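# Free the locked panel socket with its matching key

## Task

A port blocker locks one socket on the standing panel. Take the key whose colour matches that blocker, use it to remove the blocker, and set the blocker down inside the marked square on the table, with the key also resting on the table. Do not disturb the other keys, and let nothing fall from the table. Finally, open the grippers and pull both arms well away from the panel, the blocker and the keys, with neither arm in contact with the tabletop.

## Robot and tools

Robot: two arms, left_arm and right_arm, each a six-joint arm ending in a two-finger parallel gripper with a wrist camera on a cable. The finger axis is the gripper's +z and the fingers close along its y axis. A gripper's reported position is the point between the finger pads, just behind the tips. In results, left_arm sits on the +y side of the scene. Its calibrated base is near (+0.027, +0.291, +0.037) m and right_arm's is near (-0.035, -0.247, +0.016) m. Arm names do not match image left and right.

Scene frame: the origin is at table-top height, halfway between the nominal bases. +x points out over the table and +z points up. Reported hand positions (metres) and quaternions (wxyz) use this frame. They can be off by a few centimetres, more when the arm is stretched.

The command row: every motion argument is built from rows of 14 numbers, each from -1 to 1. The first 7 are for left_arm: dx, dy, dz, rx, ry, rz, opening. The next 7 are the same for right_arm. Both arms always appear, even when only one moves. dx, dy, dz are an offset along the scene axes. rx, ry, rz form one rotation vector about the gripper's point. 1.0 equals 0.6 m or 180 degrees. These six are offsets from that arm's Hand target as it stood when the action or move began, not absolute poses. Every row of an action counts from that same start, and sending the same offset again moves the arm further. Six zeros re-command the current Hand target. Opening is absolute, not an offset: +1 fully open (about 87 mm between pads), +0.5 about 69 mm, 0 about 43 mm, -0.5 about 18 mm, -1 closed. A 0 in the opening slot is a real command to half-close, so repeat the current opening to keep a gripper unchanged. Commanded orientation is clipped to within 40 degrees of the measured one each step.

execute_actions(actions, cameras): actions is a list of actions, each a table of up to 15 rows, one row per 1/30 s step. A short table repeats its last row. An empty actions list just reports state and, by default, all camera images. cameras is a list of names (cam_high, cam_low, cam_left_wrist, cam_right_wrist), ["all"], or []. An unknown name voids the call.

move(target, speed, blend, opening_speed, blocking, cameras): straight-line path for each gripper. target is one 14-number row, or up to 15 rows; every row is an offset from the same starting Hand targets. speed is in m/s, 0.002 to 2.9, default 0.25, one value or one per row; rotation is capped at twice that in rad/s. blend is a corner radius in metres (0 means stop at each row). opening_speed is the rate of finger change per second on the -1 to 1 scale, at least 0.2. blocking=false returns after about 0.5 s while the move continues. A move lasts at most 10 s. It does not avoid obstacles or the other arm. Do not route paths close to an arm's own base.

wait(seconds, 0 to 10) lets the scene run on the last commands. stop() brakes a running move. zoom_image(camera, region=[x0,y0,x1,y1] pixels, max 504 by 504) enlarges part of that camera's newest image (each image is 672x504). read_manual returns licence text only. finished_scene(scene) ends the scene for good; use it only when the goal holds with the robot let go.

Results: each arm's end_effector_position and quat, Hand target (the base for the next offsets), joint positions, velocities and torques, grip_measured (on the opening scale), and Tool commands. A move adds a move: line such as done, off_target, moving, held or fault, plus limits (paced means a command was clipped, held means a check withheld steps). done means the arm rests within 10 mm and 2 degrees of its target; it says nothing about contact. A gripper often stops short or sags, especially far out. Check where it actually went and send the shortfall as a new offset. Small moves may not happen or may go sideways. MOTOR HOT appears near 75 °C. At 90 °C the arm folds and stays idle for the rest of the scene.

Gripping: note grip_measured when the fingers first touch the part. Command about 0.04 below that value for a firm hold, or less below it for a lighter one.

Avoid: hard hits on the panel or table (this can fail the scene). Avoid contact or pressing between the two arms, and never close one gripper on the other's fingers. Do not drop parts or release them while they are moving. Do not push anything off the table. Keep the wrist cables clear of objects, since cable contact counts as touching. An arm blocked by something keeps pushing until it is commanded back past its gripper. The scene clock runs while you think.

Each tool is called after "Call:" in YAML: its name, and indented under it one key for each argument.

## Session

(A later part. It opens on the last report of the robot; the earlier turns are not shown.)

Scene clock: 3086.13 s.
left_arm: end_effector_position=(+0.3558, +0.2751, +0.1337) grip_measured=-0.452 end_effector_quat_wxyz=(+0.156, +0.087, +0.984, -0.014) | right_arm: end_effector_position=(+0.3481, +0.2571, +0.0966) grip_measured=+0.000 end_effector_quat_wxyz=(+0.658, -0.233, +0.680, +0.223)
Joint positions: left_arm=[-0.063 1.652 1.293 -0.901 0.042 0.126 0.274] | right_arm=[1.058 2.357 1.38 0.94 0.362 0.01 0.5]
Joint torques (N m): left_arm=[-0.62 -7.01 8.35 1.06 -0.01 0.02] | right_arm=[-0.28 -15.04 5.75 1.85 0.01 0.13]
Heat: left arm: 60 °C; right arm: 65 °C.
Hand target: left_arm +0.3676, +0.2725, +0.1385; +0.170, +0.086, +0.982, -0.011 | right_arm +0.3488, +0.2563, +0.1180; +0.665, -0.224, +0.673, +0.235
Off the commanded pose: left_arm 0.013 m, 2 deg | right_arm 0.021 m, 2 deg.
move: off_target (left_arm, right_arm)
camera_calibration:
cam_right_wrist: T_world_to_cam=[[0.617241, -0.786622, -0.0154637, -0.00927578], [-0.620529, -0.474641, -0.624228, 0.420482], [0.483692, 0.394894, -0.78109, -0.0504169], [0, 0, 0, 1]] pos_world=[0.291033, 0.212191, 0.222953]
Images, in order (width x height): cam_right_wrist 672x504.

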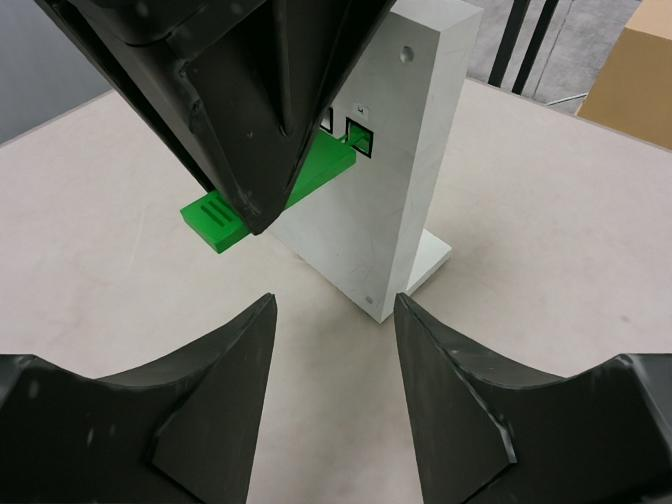

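Call:
zoom_image:
  camera: "cam_right_wrist"
  region: [310, 112, 380, 182]

Scaled by 7.200.

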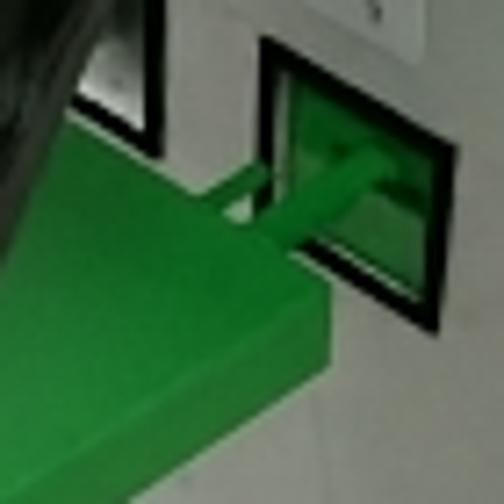

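Call:
execute_actions:
  actions: []
  cameras: ["cam_right_wrist"]

Call:
zoom_image:
  camera: "cam_right_wrist"
  region: [310, 112, 380, 182]

Scene clock: 3162.97 s.
left_arm: end_effector_position=(+0.3558, +0.2751, +0.1337) grip_measured=-0.452 end_effector_quat_wxyz=(+0.156, +0.086, +0.984, -0.014) | right_arm: end_effector_position=(+0.3481, +0.2571, +0.0966) grip_measured=+0.000 end_effector_quat_wxyz=(+0.658, -0.233, +0.680, +0.223)
Joint positions: left_arm=[-0.063 1.652 1.293 -0.901 0.042 0.126 0.274] | right_arm=[1.058 2.357 1.38 0.94 0.362 0.01 0.5]
Joint velocities: within noise
Joint torques (N m): left_arm=[-0.79 -6.94 8.34 1.04 0.02 -0.03] | right_arm=[-0.68 -14.79 5.93 1.86 0.03 0.1]
Heat: left arm: 64 °C; right arm: 65 °C.
Hand target: left_arm +0.3676, +0.2725, +0.1385; +0.170, +0.086, +0.982, -0.011 | right_arm +0.3488, +0.2563, +0.1180; +0.665, -0.224, +0.673, +0.235
Tool commands: left_gripper/opening=-0.62 right_gripper/opening=+0.0
Off the commanded pose: left_arm 0.013 m, 2 deg | right_arm 0.021 m, 2 deg.
camera_calibration:
cam_right_wrist: T_world_to_cam=[[0.617241, -0.786622, -0.0154637, -0.00927578], [-0.620529, -0.474641, -0.624228, 0.420482], [0.483692, 0.394894, -0.78109, -0.0504169], [0, 0, 0, 1]] pos_world=[0.291033, 0.212191, 0.222953]
Images, in order (width x height): cam_right_wrist 672x504.

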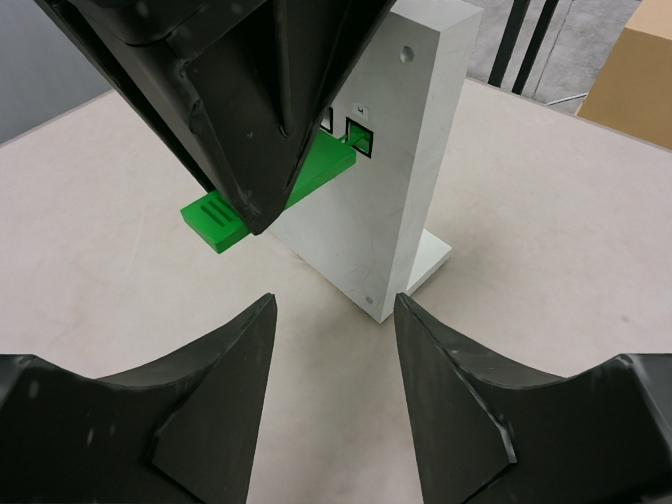

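Scaled by 7.200.

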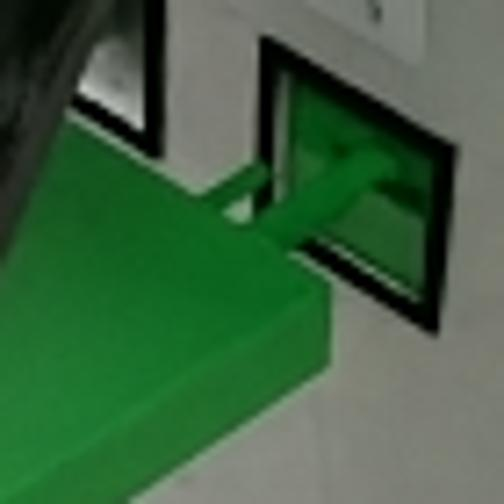

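Call:
move:
  target:
    - [-0.0328,0.0058,0,0,0,0,-0.62,0,0,0,0,0,0,0]
    - [-0.05433,0.03317,0.00017,0,0,0,-0.62,0,0,0,0,0,0,0]
    - [-0.02883,0.005,0.00017,0,0,0,-0.62,0,0,0,0,0,0,0]
    - [0.004,-0.00083,0.00017,0,0,0,-0.62,0,0,0,0,0,0,0]
  speed: [0.06,0.07,0.06,0.05]
  blend: [0.006,0,0.006,0]
  cameras: ["cam_right_wrist","cam_left_wrist"]

Call:
zoom_image:
  camera: "cam_right_wrist"
  region: [310, 112, 380, 182]

Call:
zoom_image:
  camera: "cam_right_wrist"
  region: [344, 122, 374, 152]

Call:
zoom_image:
  camera: "cam_left_wrist"
  region: [285, 230, 385, 360]

Scene clock: 3188.77 s.
left_arm: end_effector_position=(+0.3565, +0.2746, +0.1335) grip_measured=-0.452 end_effector_quat_wxyz=(+0.153, +0.087, +0.984, -0.015) | right_arm: end_effector_position=(+0.3481, +0.2571, +0.0966) grip_measured=+0.000 end_effector_quat_wxyz=(+0.658, -0.233, +0.680, +0.223)
Joint positions: left_arm=[-0.064 1.66 1.302 -0.907 0.042 0.125 0.274] | right_arm=[1.058 2.357 1.38 0.94 0.362 0.01 0.5]
Joint torques (N m): left_arm=[-0.72 -7.04 8.42 1.07 -0.02 0.02] | right_arm=[-0.59 -14.83 5.89 1.84 -0.04 0.12]
Heat: left arm: 64 °C; right arm: 65 °C.
Hand target: left_arm +0.3701, +0.2719, +0.1385; +0.170, +0.086, +0.982, -0.011 | right_arm +0.3488, +0.2563, +0.1180; +0.665, -0.224, +0.673, +0.235
Off the commanded pose: left_arm 0.015 m, 2 deg | right_arm 0.021 m, 2 deg.
move: off_target (left_arm, right_arm)
camera_calibration:
cam_left_wrist: T_world_to_cam=[[-0.193269, -0.981067, -0.0124199, 0.341354], [-0.821554, 0.154899, 0.548686, 0.197471], [-0.536374, 0.116247, -0.835937, 0.415867], [0, 0, 0, 1]] pos_world=[0.451267, 0.25596, 0.243528]
cam_right_wrist: T_world_to_cam=[[0.617241, -0.786622, -0.0154637, -0.00927578], [-0.620529, -0.474641, -0.624228, 0.420482], [0.483692, 0.394894, -0.78109, -0.0504169], [0, 0, 0, 1]] pos_world=[0.291033, 0.212191, 0.222953]
Images, in order (width x height): cam_left_wrist 672x504, cam_right_wrist 672x504.

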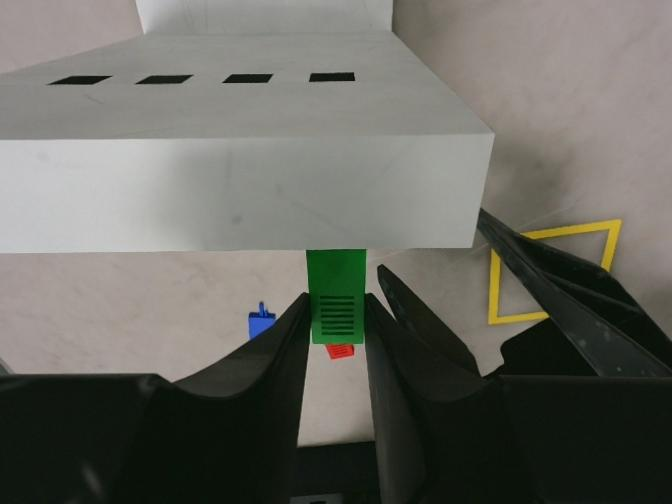

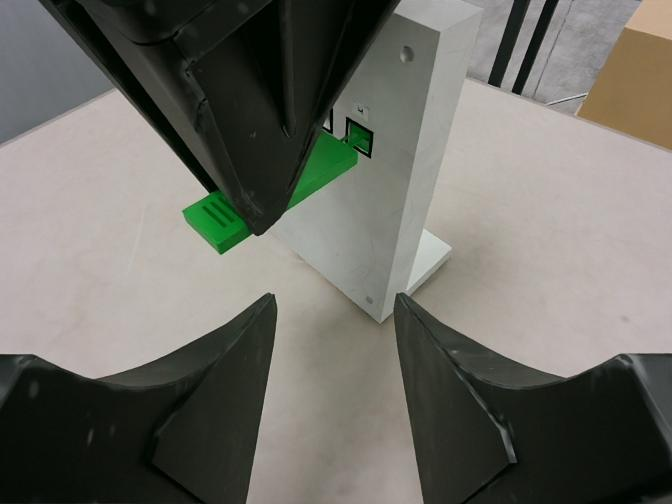

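Scaled by 7.200.

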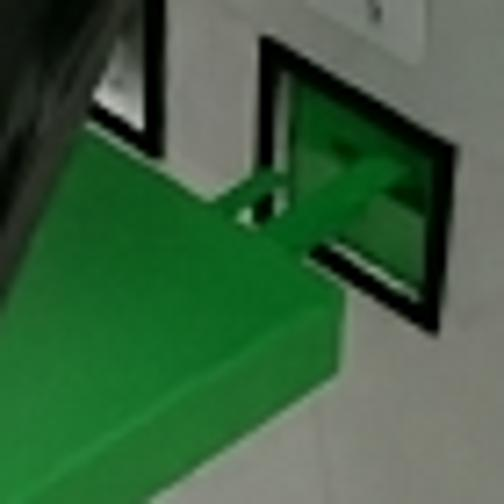

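Scaled by 16.800.

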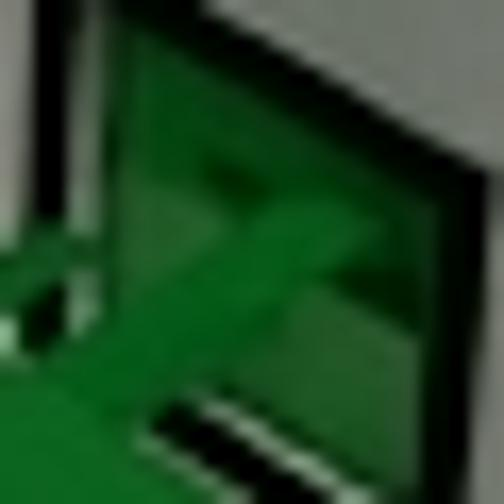

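Scaled by 3.877.

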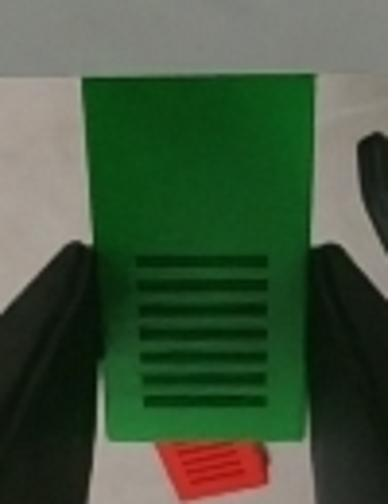

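Call:
zoom_image:
  camera: "cam_right_wrist"
  region: [354, 128, 374, 148]

Scaled by 25.200.

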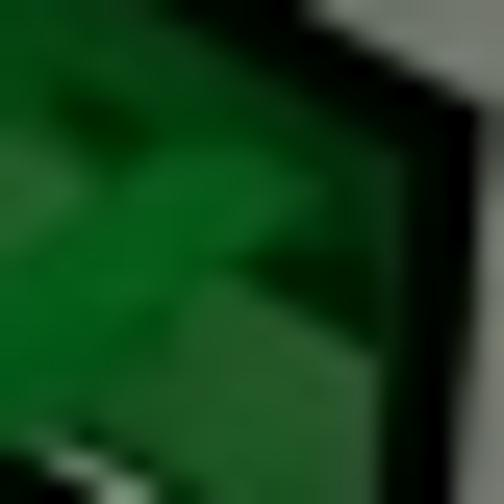

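Call:
zoom_image:
  camera: "cam_right_wrist"
  region: [175, 190, 245, 260]

Call:
zoom_image:
  camera: "cam_right_wrist"
  region: [280, 150, 350, 220]

Scaled by 7.200.

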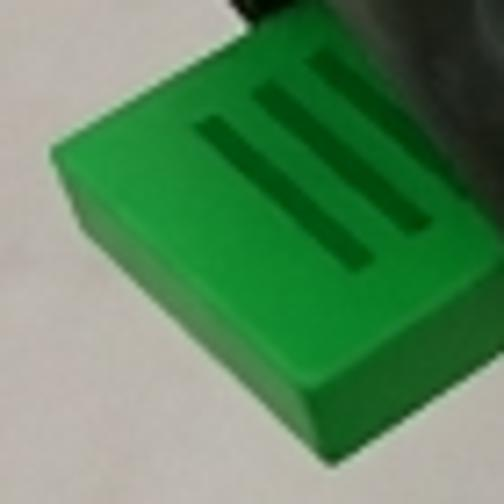

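Scaled by 7.200.

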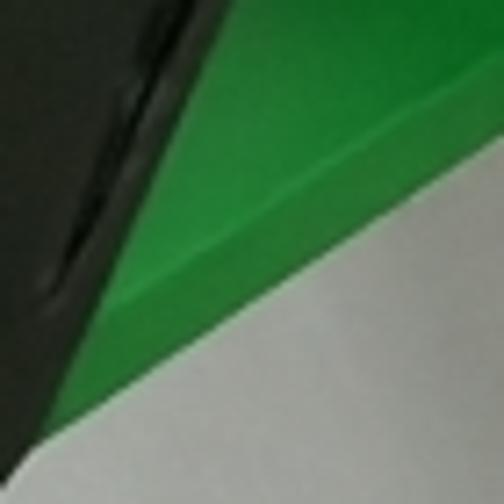

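Call:
zoom_image:
  camera: "cam_right_wrist"
  region: [425, 0, 495, 50]

Call:
zoom_image:
  camera: "cam_right_wrist"
  region: [365, 220, 465, 330]

Scaled by 7.200.

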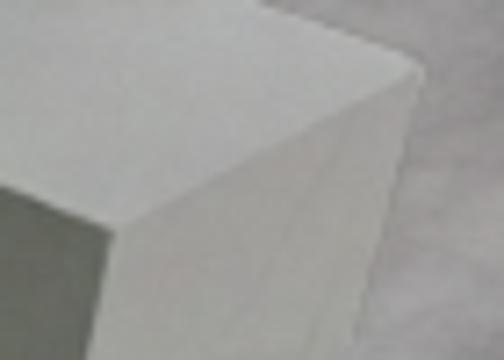

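Scaled by 4.582.

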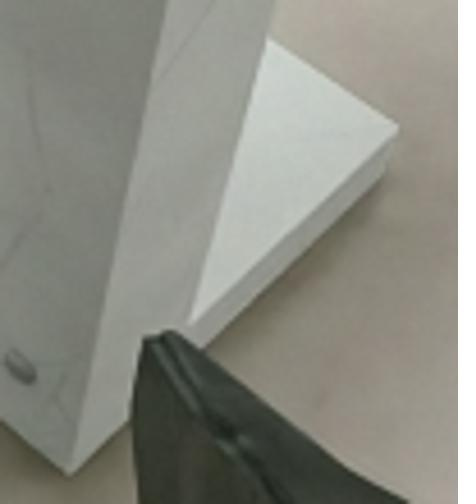

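Call:
move:
  target:
    - [-0.0328,0.0058,0,0,0,0,-0.62,0,0,0,0,0,0,0]
    - [-0.05667,0.0334,-0.0025,0,0,0,-0.62,0,0,0,0,0,0,0]
    - [-0.0311,0.0052,-0.0025,0,0,0,-0.62,0,0,0,0,0,0,0]
    - [0.0017,-0.0006,-0.0025,0,0,0,-0.62,0,0,0,0,0,0,0]
  speed: [0.06,0.07,0.06,0.05]
  blend: [0.006,0,0.006,0]
  cameras: ["cam_right_wrist"]

Call:
zoom_image:
  camera: "cam_right_wrist"
  region: [310, 112, 380, 182]

Call:
zoom_image:
  camera: "cam_right_wrist"
  region: [344, 122, 374, 152]

Scene clock: 3361.30 s.
left_arm: end_effector_position=(+0.3593, +0.2740, +0.1324) grip_measured=-0.452 end_effector_quat_wxyz=(+0.156, +0.087, +0.984, -0.015) | right_arm: end_effector_position=(+0.3481, +0.2571, +0.0966) grip_measured=+0.000 end_effector_quat_wxyz=(+0.658, -0.233, +0.680, +0.223)
Joint positions: left_arm=[-0.065 1.665 1.303 -0.897 0.043 0.124 0.274] | right_arm=[1.058 2.357 1.38 0.94 0.362 0.01 0.5]
Joint torques (N m): left_arm=[-0.66 -7.1 8.46 1.05 -0.02 0] | right_arm=[-0.59 -14.8 5.94 1.85 -0.04 0.1]
Heat: left arm: 63 °C; right arm: 65 °C.
Hand target: left_arm +0.3711, +0.2716, +0.1371; +0.170, +0.086, +0.982, -0.011 | right_arm +0.3488, +0.2563, +0.1180; +0.665, -0.224, +0.673, +0.235
Off the commanded pose: left_arm 0.013 m, 2 deg | right_arm 0.021 m, 2 deg.
move: off_target (left_arm, right_arm)
camera_calibration:
cam_right_wrist: T_world_to_cam=[[0.617241, -0.786622, -0.0154637, -0.00927578], [-0.620529, -0.474641, -0.624228, 0.420482], [0.483692, 0.394894, -0.78109, -0.0504169], [0, 0, 0, 1]] pos_world=[0.291033, 0.212191, 0.222953]
Images, in order (width x height): cam_right_wrist 672x504.

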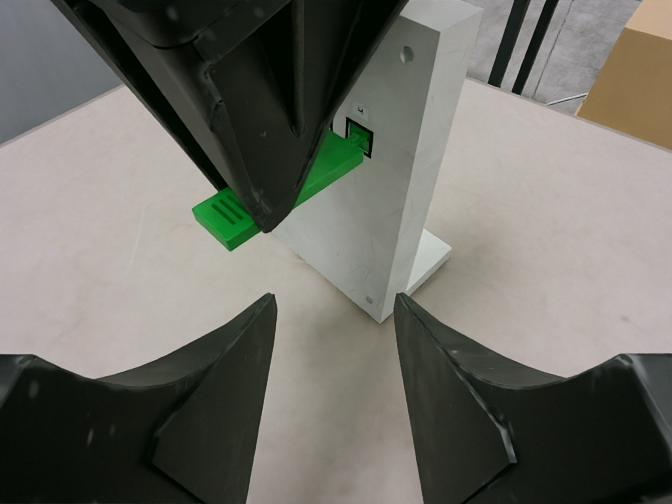

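Scaled by 7.200.

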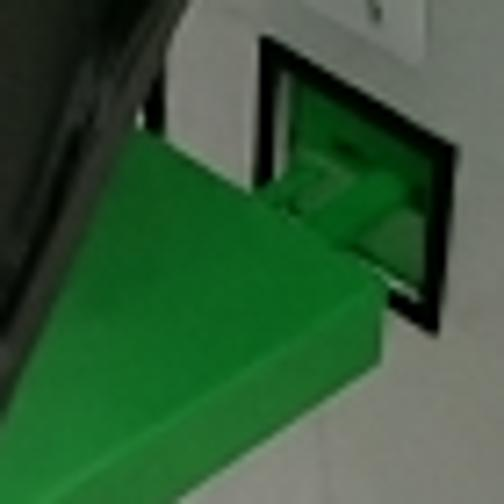

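Scaled by 16.800.

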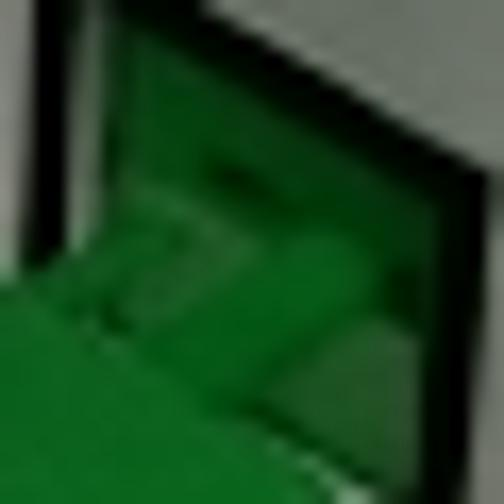

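Call:
zoom_image:
  camera: "cam_right_wrist"
  region: [344, 128, 364, 148]

Call:
zoom_image:
  camera: "cam_right_wrist"
  region: [354, 128, 374, 148]

Scaled by 25.200.

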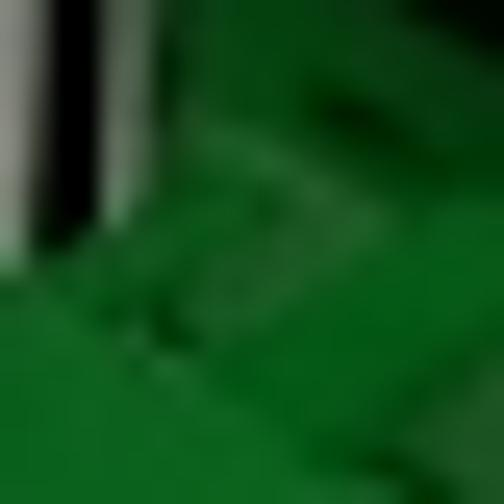

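Scaled by 25.200.

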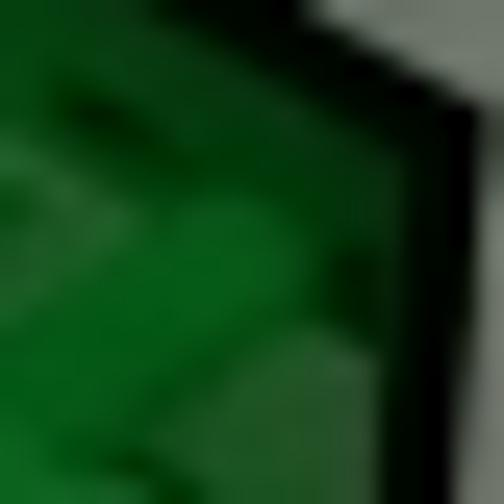

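Call:
move:
  target: [0.0063,-0.0011,0,0,0,0,-0.62,0,0,0,0,0,0,0]
  speed: 0.02
  cameras: ["cam_right_wrist"]

Call:
zoom_image:
  camera: "cam_right_wrist"
  region: [344, 122, 374, 152]

Call:
zoom_image:
  camera: "cam_right_wrist"
  region: [344, 126, 364, 146]

Scene clock: 3436.40 s.
left_arm: end_effector_position=(+0.3623, +0.2738, +0.1326) grip_measured=-0.452 end_effector_quat_wxyz=(+0.155, +0.086, +0.984, -0.015) | right_arm: end_effector_position=(+0.3481, +0.2571, +0.0966) grip_measured=+0.000 end_effector_quat_wxyz=(+0.658, -0.233, +0.680, +0.223)
Joint positions: left_arm=[-0.065 1.678 1.318 -0.9 0.043 0.123 0.274] | right_arm=[1.058 2.357 1.38 0.94 0.362 0.01 0.5]
Joint torques (N m): left_arm=[-0.95 -7.09 8.42 1.02 -0.02 0] | right_arm=[-0.47 -14.71 5.85 1.85 -0.01 0.17]
Heat: left arm: 65 °C; right arm: 64 °C.
Hand target: left_arm +0.3749, +0.2709, +0.1372; +0.170, +0.086, +0.982, -0.011 | right_arm +0.3488, +0.2563, +0.1180; +0.665, -0.224, +0.673, +0.235
Off the commanded pose: left_arm 0.014 m, 2 deg | right_arm 0.021 m, 2 deg.
move: off_target (left_arm, right_arm)
camera_calibration:
cam_right_wrist: T_world_to_cam=[[0.617241, -0.786622, -0.0154637, -0.00927578], [-0.620529, -0.474641, -0.624228, 0.420482], [0.483692, 0.394894, -0.78109, -0.0504169], [0, 0, 0, 1]] pos_world=[0.291033, 0.212191, 0.222953]
Images, in order (width x height): cam_right_wrist 672x504.

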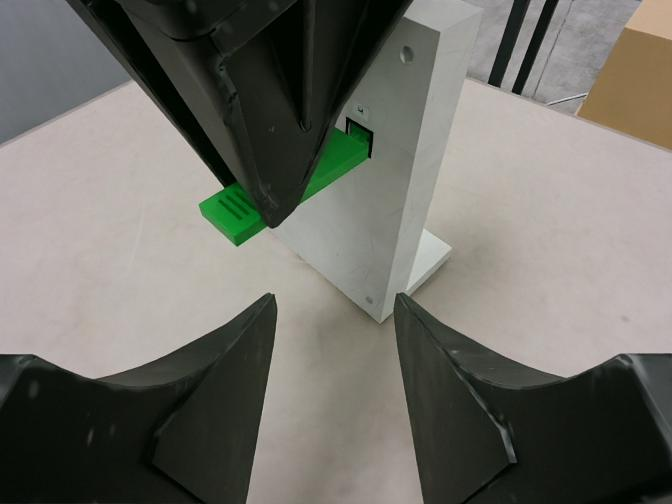

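Scaled by 16.800.

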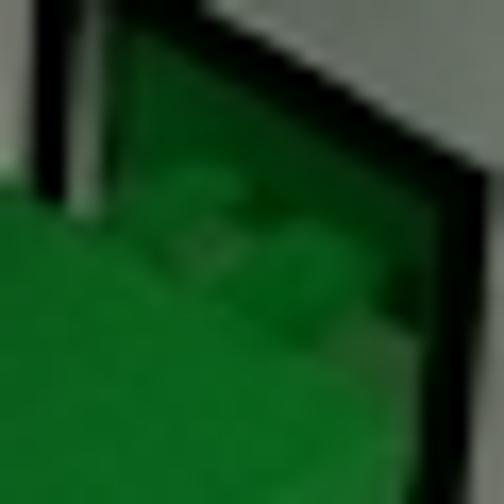

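Scaled by 25.200.

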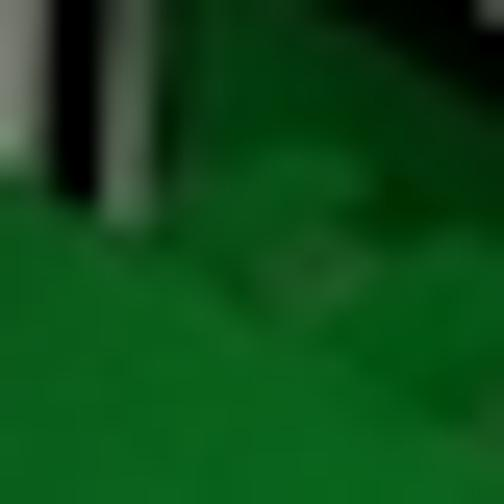

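Call:
zoom_image:
  camera: "cam_right_wrist"
  region: [356, 130, 372, 146]

Call:
zoom_image:
  camera: "cam_right_wrist"
  region: [336, 106, 386, 156]

Scaled by 31.500.

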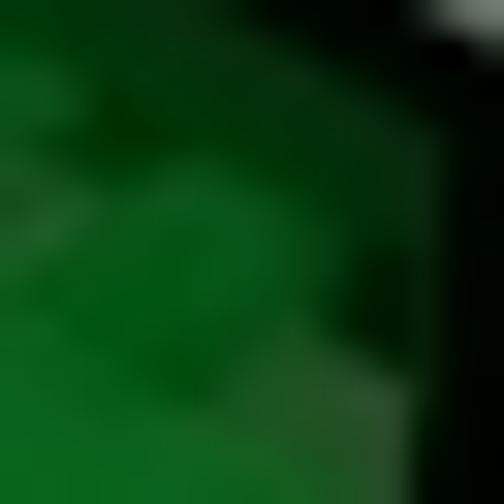

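Scaled by 10.080.

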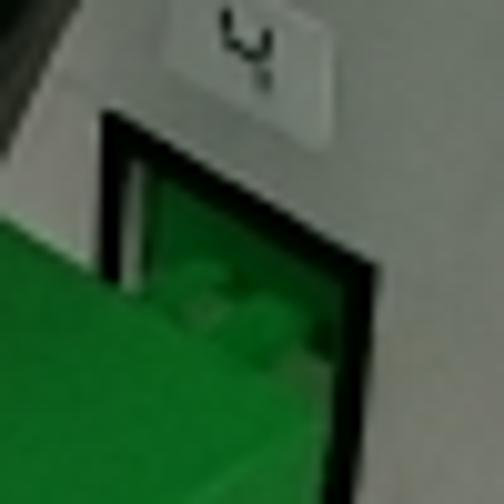

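Call:
move:
  target: [0.0042,-0.0014,0,0,0,0,-0.62,0,0,0,0,0,0,0]
  speed: 0.02
  cameras: ["cam_right_wrist"]

Call:
zoom_image:
  camera: "cam_right_wrist"
  region: [344, 122, 374, 152]

Call:
zoom_image:
  camera: "cam_right_wrist"
  region: [344, 126, 364, 146]

Scene clock: 3549.30 s.
left_arm: end_effector_position=(+0.3625, +0.2735, +0.1327) grip_measured=-0.452 end_effector_quat_wxyz=(+0.151, +0.086, +0.985, -0.014) | right_arm: end_effector_position=(+0.3481, +0.2571, +0.0966) grip_measured=+0.000 end_effector_quat_wxyz=(+0.658, -0.233, +0.680, +0.223)
Joint positions: left_arm=[-0.067 1.686 1.328 -0.91 0.04 0.12 0.274] | right_arm=[1.058 2.357 1.38 0.94 0.362 0.01 0.5]
Joint torques (N m): left_arm=[-0.85 -7.13 8.39 1.12 -0.03 0.01] | right_arm=[-0.62 -14.71 6.04 1.84 0.01 0.1]
Heat: left arm: 62 °C; right arm: 64 °C.
Hand target: left_arm +0.3774, +0.2700, +0.1372; +0.170, +0.086, +0.982, -0.012 | right_arm +0.3488, +0.2563, +0.1180; +0.665, -0.224, +0.673, +0.235
Off the commanded pose: left_arm 0.016 m, 2 deg | right_arm 0.021 m, 2 deg.
move: off_target (left_arm, right_arm)
camera_calibration:
cam_right_wrist: T_world_to_cam=[[0.617241, -0.786622, -0.0154637, -0.00927578], [-0.620529, -0.474641, -0.624228, 0.420482], [0.483692, 0.394894, -0.78109, -0.0504169], [0, 0, 0, 1]] pos_world=[0.291033, 0.212191, 0.222953]
Images, in order (width x height): cam_right_wrist 672x504.

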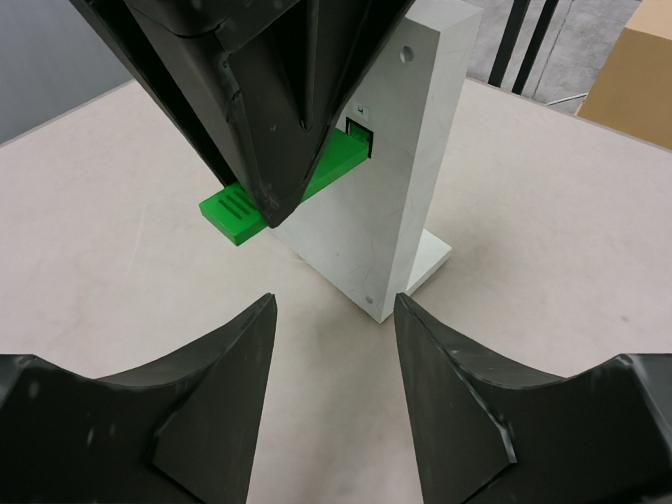

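Scaled by 16.800.

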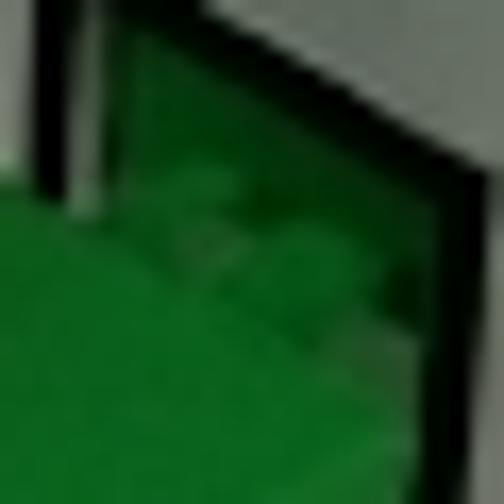

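Scaled by 25.200.

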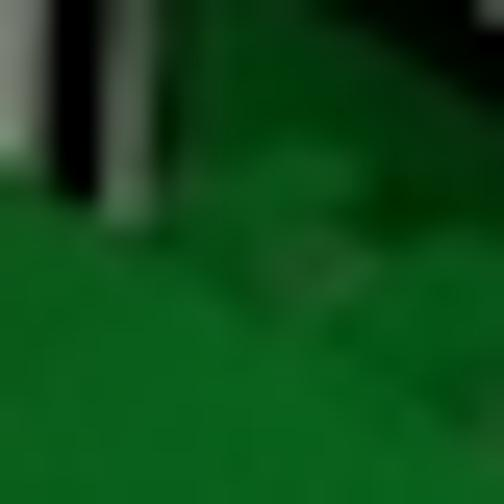

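Call:
move:
  target: [-0.0493,0.0087,0.0035,0,0,0,-0.62,0,0,0,0,0,0,0]
  speed: 0.03
  cameras: ["cam_right_wrist"]

Call:
zoom_image:
  camera: "cam_right_wrist"
  region: [344, 122, 374, 152]

Call:
zoom_image:
  camera: "cam_right_wrist"
  region: [310, 112, 380, 182]

Scene clock: 3580.87 s.
left_arm: end_effector_position=(+0.3473, +0.2743, +0.1295) grip_measured=-0.452 end_effector_quat_wxyz=(+0.152, +0.086, +0.985, -0.014) | right_arm: end_effector_position=(+0.3481, +0.2571, +0.0966) grip_measured=+0.000 end_effector_quat_wxyz=(+0.658, -0.233, +0.680, +0.223)
Joint positions: left_arm=[-0.067 1.629 1.253 -0.89 0.04 0.12 0.274] | right_arm=[1.058 2.357 1.38 0.94 0.362 0.01 0.5]
Joint torques (N m): left_arm=[0.13 -12.14 5.37 0.96 0.05 0.14] | right_arm=[-0.64 -14.82 5.93 1.88 0.02 0.09]
Heat: left arm: 63 °C; right arm: 64 °C.
Hand target: left_arm +0.3478, +0.2753, +0.1392; +0.170, +0.086, +0.982, -0.011 | right_arm +0.3488, +0.2563, +0.1180; +0.665, -0.224, +0.673, +0.235
Off the commanded pose: left_arm 0.010 m, 2 deg | right_arm 0.021 m, 2 deg.
move: off_target (right_arm)
camera_calibration:
cam_right_wrist: T_world_to_cam=[[0.617241, -0.786622, -0.0154637, -0.00927578], [-0.620529, -0.474641, -0.624228, 0.420482], [0.483692, 0.394894, -0.78109, -0.0504169], [0, 0, 0, 1]] pos_world=[0.291033, 0.212191, 0.222953]
Images, in order (width x height): cam_right_wrist 672x504.

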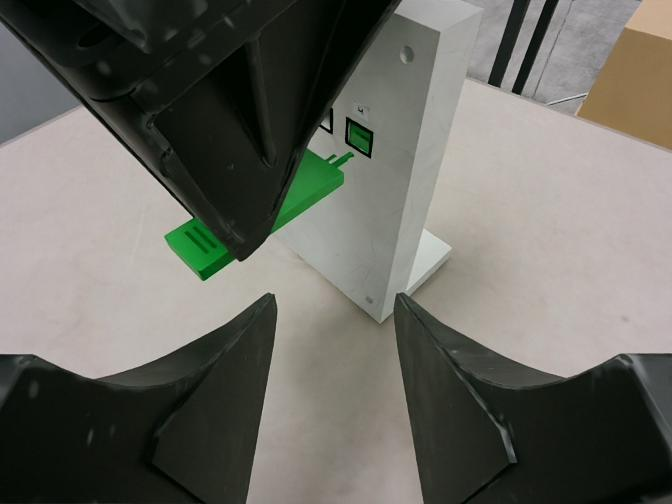

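Scaled by 16.800.

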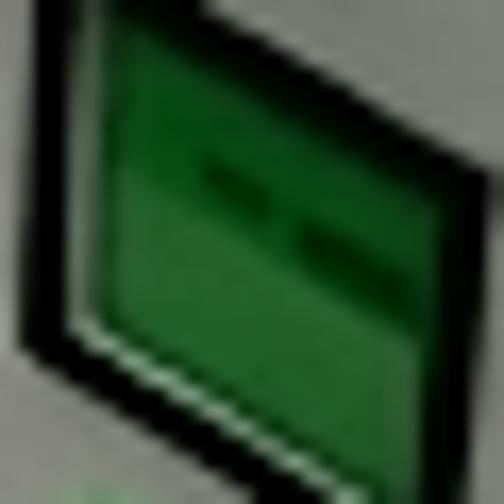

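Scaled by 7.200.

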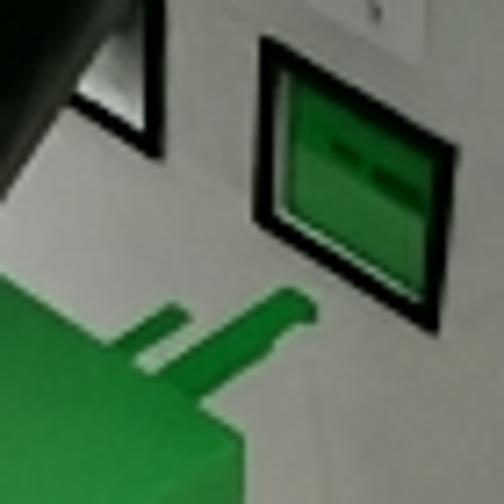

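Call:
zoom_image:
  camera: "cam_right_wrist"
  region: [324, 144, 359, 179]

Scaled by 14.400.

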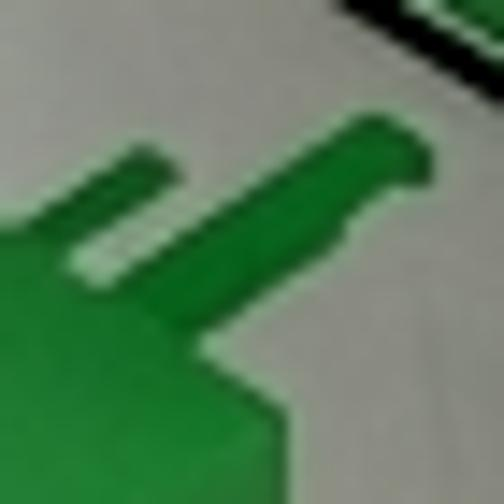

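Call:
move:
  target:
    - [-0.0195,0.02717,-0.00383,0,0,0,-0.62,0,0,0,0,0,0,0]
    - [0.006,-0.0007,-0.00383,0,0,0,-0.62,0,0,0,0,0,0,0]
    - [0.03533,-0.00588,-0.00383,0,0,0,-0.62,0,0,0,0,0,0,0]
    - [0.0545,-0.00933,-0.00383,0,0,0,-0.62,0,0,0,0,0,0,0]
  speed: [0.07,0.06,0.05,0.03]
  blend: [0,0.006,0.004,0]
  cameras: ["cam_right_wrist"]

Call:
zoom_image:
  camera: "cam_right_wrist"
  region: [344, 122, 374, 152]

Call:
zoom_image:
  camera: "cam_right_wrist"
  region: [310, 112, 380, 182]

Scene clock: 3656.83 s.
left_arm: end_effector_position=(+0.3628, +0.2735, +0.1325) grip_measured=-0.452 end_effector_quat_wxyz=(+0.147, +0.086, +0.985, -0.014) | right_arm: end_effector_position=(+0.3481, +0.2571, +0.0966) grip_measured=+0.000 end_effector_quat_wxyz=(+0.658, -0.233, +0.680, +0.223)
Joint positions: left_arm=[-0.067 1.696 1.34 -0.922 0.039 0.12 0.274] | right_arm=[1.058 2.357 1.38 0.94 0.362 0.01 0.5]
Joint torques (N m): left_arm=[-0.87 -7.08 8.42 1.21 0.01 0.01] | right_arm=[-0.43 -14.74 5.81 1.84 -0.03 0.1]
Heat: left arm: 59 °C; right arm: 64 °C.
Hand target: left_arm +0.3806, +0.2697, +0.1370; +0.170, +0.086, +0.982, -0.011 | right_arm +0.3488, +0.2563, +0.1180; +0.665, -0.224, +0.673, +0.235
Off the commanded pose: left_arm 0.019 m, 3 deg | right_arm 0.021 m, 2 deg.
move: off_target (left_arm, right_arm)
camera_calibration:
cam_right_wrist: T_world_to_cam=[[0.617241, -0.786622, -0.0154637, -0.00927578], [-0.620529, -0.474641, -0.624228, 0.420482], [0.483692, 0.394894, -0.78109, -0.0504169], [0, 0, 0, 1]] pos_world=[0.291033, 0.212191, 0.222953]
Images, in order (width x height): cam_right_wrist 672x504.

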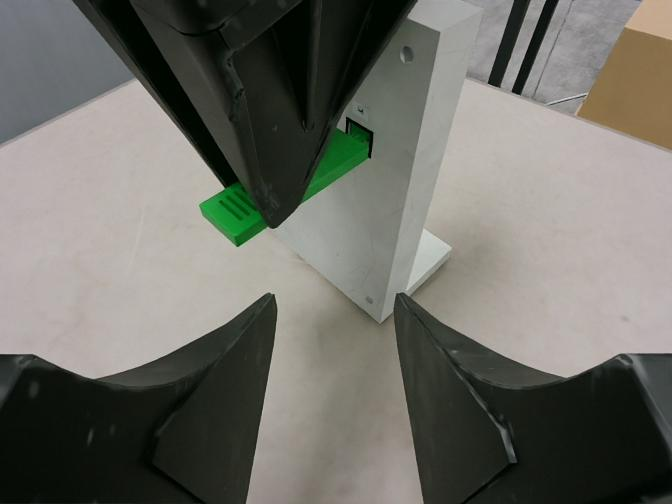

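Scaled by 16.800.

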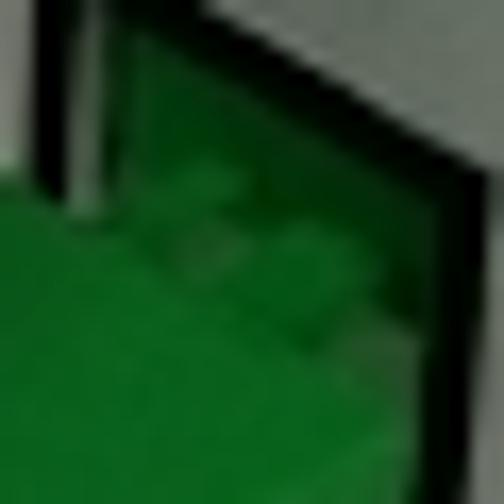

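Scaled by 7.200.

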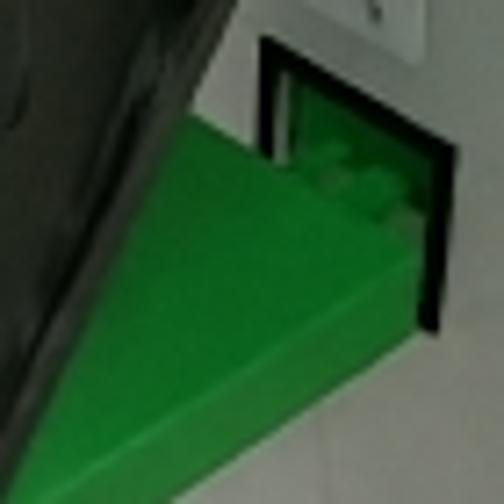

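Call:
zoom_image:
  camera: "cam_right_wrist"
  region: [350, 128, 372, 146]

Call:
zoom_image:
  camera: "cam_right_wrist"
  region: [344, 126, 364, 146]

Scaled by 22.909.

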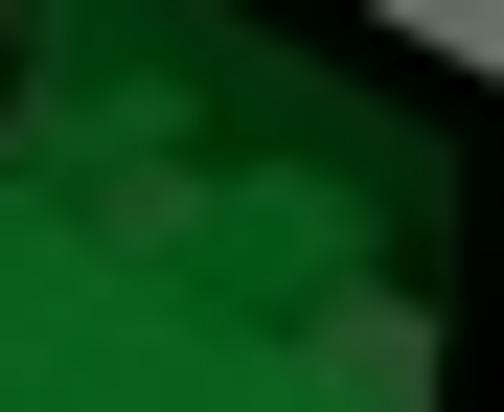

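Scaled by 25.200.

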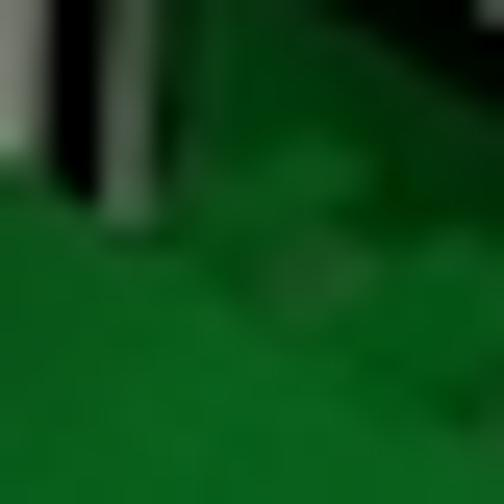

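Call:
move:
  target:
    - [-0.04925,0.0087,0.0058,0,0,0,-0.62,0,0,0,0,0,0,0]
    - [-0.07417,0.03583,0,0,0,0,-0.62,0,0,0,0,0,0,0]
    - [-0.04867,0.008,0,0,0,0,-0.62,0,0,0,0,0,0,0]
    - [-0.01933,0.0028,0,0,0,0,-0.62,0,0,0,0,0,0,0]
    - [-0.0002,-0.0006,0,0,0,0,-0.62,0,0,0,0,0,0,0]
  speed: [0.03,0.07,0.06,0.05,0.03]
  blend: [0.003,0,0.006,0.004,0]
  cameras: ["cam_right_wrist"]

Call:
zoom_image:
  camera: "cam_right_wrist"
  region: [350, 128, 372, 146]

Call:
zoom_image:
  camera: "cam_right_wrist"
  region: [310, 112, 380, 182]

Scene clock: 3742.17 s.
left_arm: end_effector_position=(+0.3571, +0.2736, +0.1323) grip_measured=-0.452 end_effector_quat_wxyz=(+0.137, +0.085, +0.987, -0.015) | right_arm: end_effector_position=(+0.3481, +0.2571, +0.0966) grip_measured=+0.000 end_effector_quat_wxyz=(+0.658, -0.233, +0.680, +0.223)
Joint positions: left_arm=[-0.067 1.693 1.338 -0.942 0.041 0.119 0.274] | right_arm=[1.058 2.357 1.38 0.94 0.362 0.01 0.5]
Joint torques (N m): left_arm=[-0.95 -6.89 8.51 1.39 -0.02 -0.03] | right_arm=[-0.47 -14.8 6.13 1.8 0.02 0.14]
Heat: left arm: 61 °C; right arm: 64 °C.
Hand target: left_arm +0.3804, +0.2693, +0.1370; +0.170, +0.086, +0.982, -0.011 | right_arm +0.3488, +0.2563, +0.1180; +0.665, -0.224, +0.673, +0.235
Off the commanded pose: left_arm 0.024 m, 4 deg | right_arm 0.021 m, 2 deg.
move: off_target (left_arm, right_arm)
camera_calibration:
cam_right_wrist: T_world_to_cam=[[0.617241, -0.786622, -0.0154637, -0.00927578], [-0.620529, -0.474641, -0.624228, 0.420482], [0.483692, 0.394894, -0.78109, -0.0504169], [0, 0, 0, 1]] pos_world=[0.291033, 0.212191, 0.222953]
Images, in order (width x height): cam_right_wrist 672x504.

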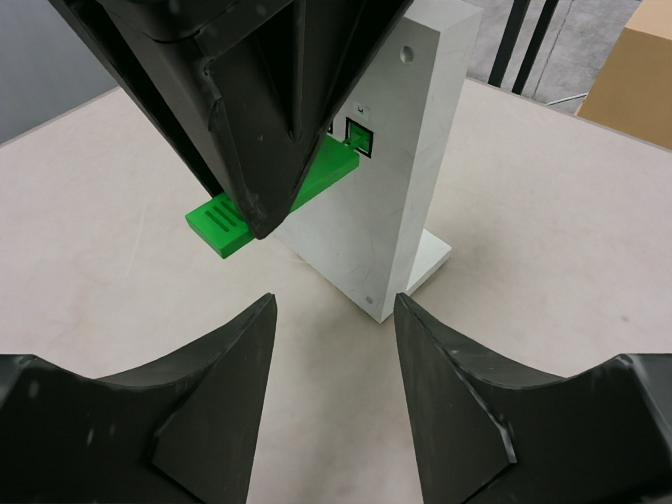

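Scaled by 22.909.

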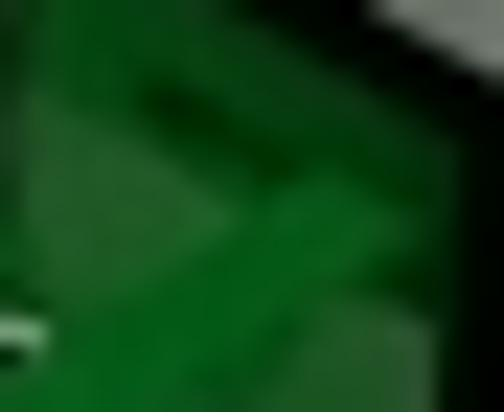

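Scaled by 7.200.

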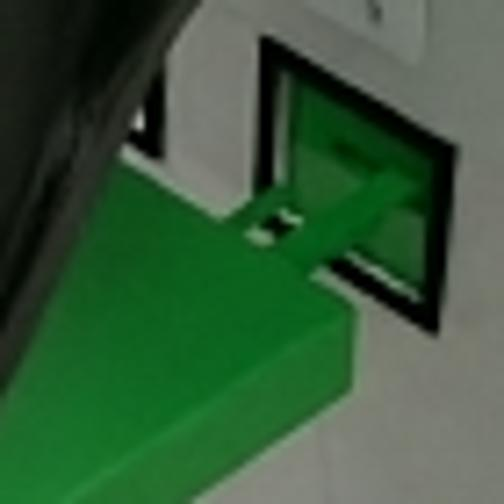

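Call:
move:
  target:
    - [-0.04925,0.0087,0.0058,0,0,0,-0.62,0,0,0,0,0,0,0]
    - [-0.07867,0.03717,-0.001,0,0,0,-0.62,0,0,0,0,0,0,0]
    - [-0.05317,0.009,-0.001,0,0,0,-0.62,0,0,0,0,0,0,0]
    - [-0.02033,0.00317,-0.001,0,0,0,-0.62,0,0,0,0,0,0,0]
  speed: [0.04,0.07,0.06,0.05]
  blend: [0.003,0,0.006,0]
  cameras: ["cam_right_wrist"]

Call:
zoom_image:
  camera: "cam_right_wrist"
  region: [350, 126, 374, 146]

Call:
zoom_image:
  camera: "cam_right_wrist"
  region: [332, 122, 367, 157]

Scene clock: 3810.67 s.
left_arm: end_effector_position=(+0.3561, +0.2738, +0.1317) grip_measured=-0.452 end_effector_quat_wxyz=(+0.155, +0.087, +0.984, -0.015) | right_arm: end_effector_position=(+0.3481, +0.2571, +0.0966) grip_measured=+0.000 end_effector_quat_wxyz=(+0.658, -0.233, +0.680, +0.223)
Joint positions: left_arm=[-0.066 1.655 1.288 -0.893 0.042 0.123 0.274] | right_arm=[1.058 2.357 1.38 0.94 0.362 0.01 0.5]
Joint torques (N m): left_arm=[-0.66 -7.01 8.28 1.08 -0.03 0] | right_arm=[-0.46 -14.65 5.75 1.8 -0.01 0.11]
Heat: left arm: 66 °C; right arm: 64 °C.
Hand target: left_arm +0.3682, +0.2713, +0.1364; +0.170, +0.086, +0.982, -0.011 | right_arm +0.3488, +0.2563, +0.1180; +0.665, -0.224, +0.673, +0.235
Off the commanded pose: left_arm 0.013 m, 2 deg | right_arm 0.021 m, 2 deg.
move: off_target (left_arm, right_arm)
camera_calibration:
cam_right_wrist: T_world_to_cam=[[0.617241, -0.786622, -0.0154637, -0.00927578], [-0.620529, -0.474641, -0.624228, 0.420482], [0.483692, 0.394894, -0.78109, -0.0504169], [0, 0, 0, 1]] pos_world=[0.291033, 0.212191, 0.222953]
Images, in order (width x height): cam_right_wrist 672x504.

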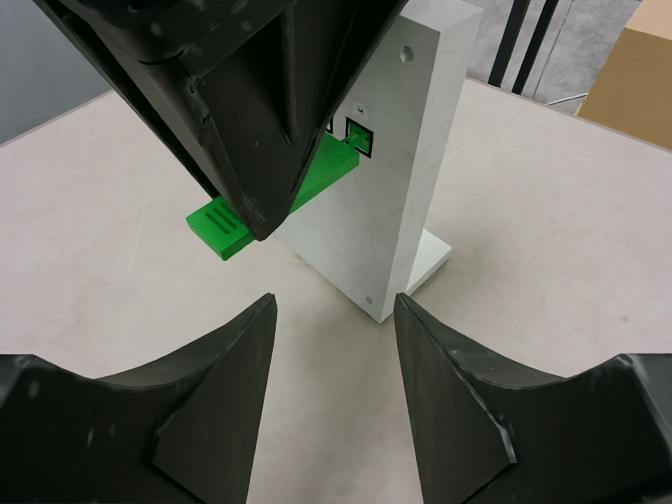

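Scaled by 21.000.

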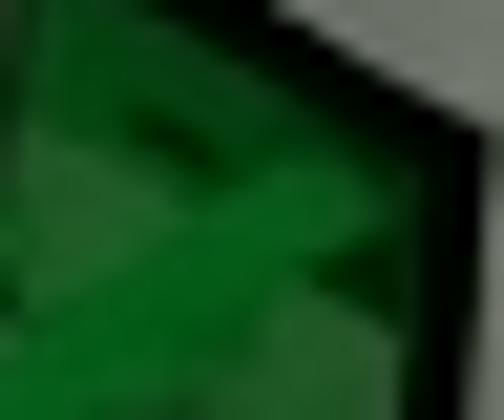

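Scaled by 14.400.

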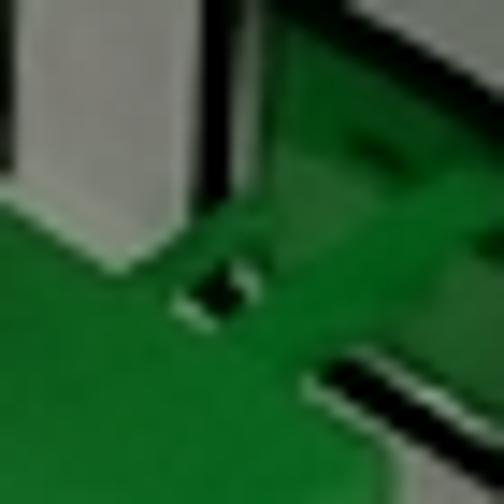

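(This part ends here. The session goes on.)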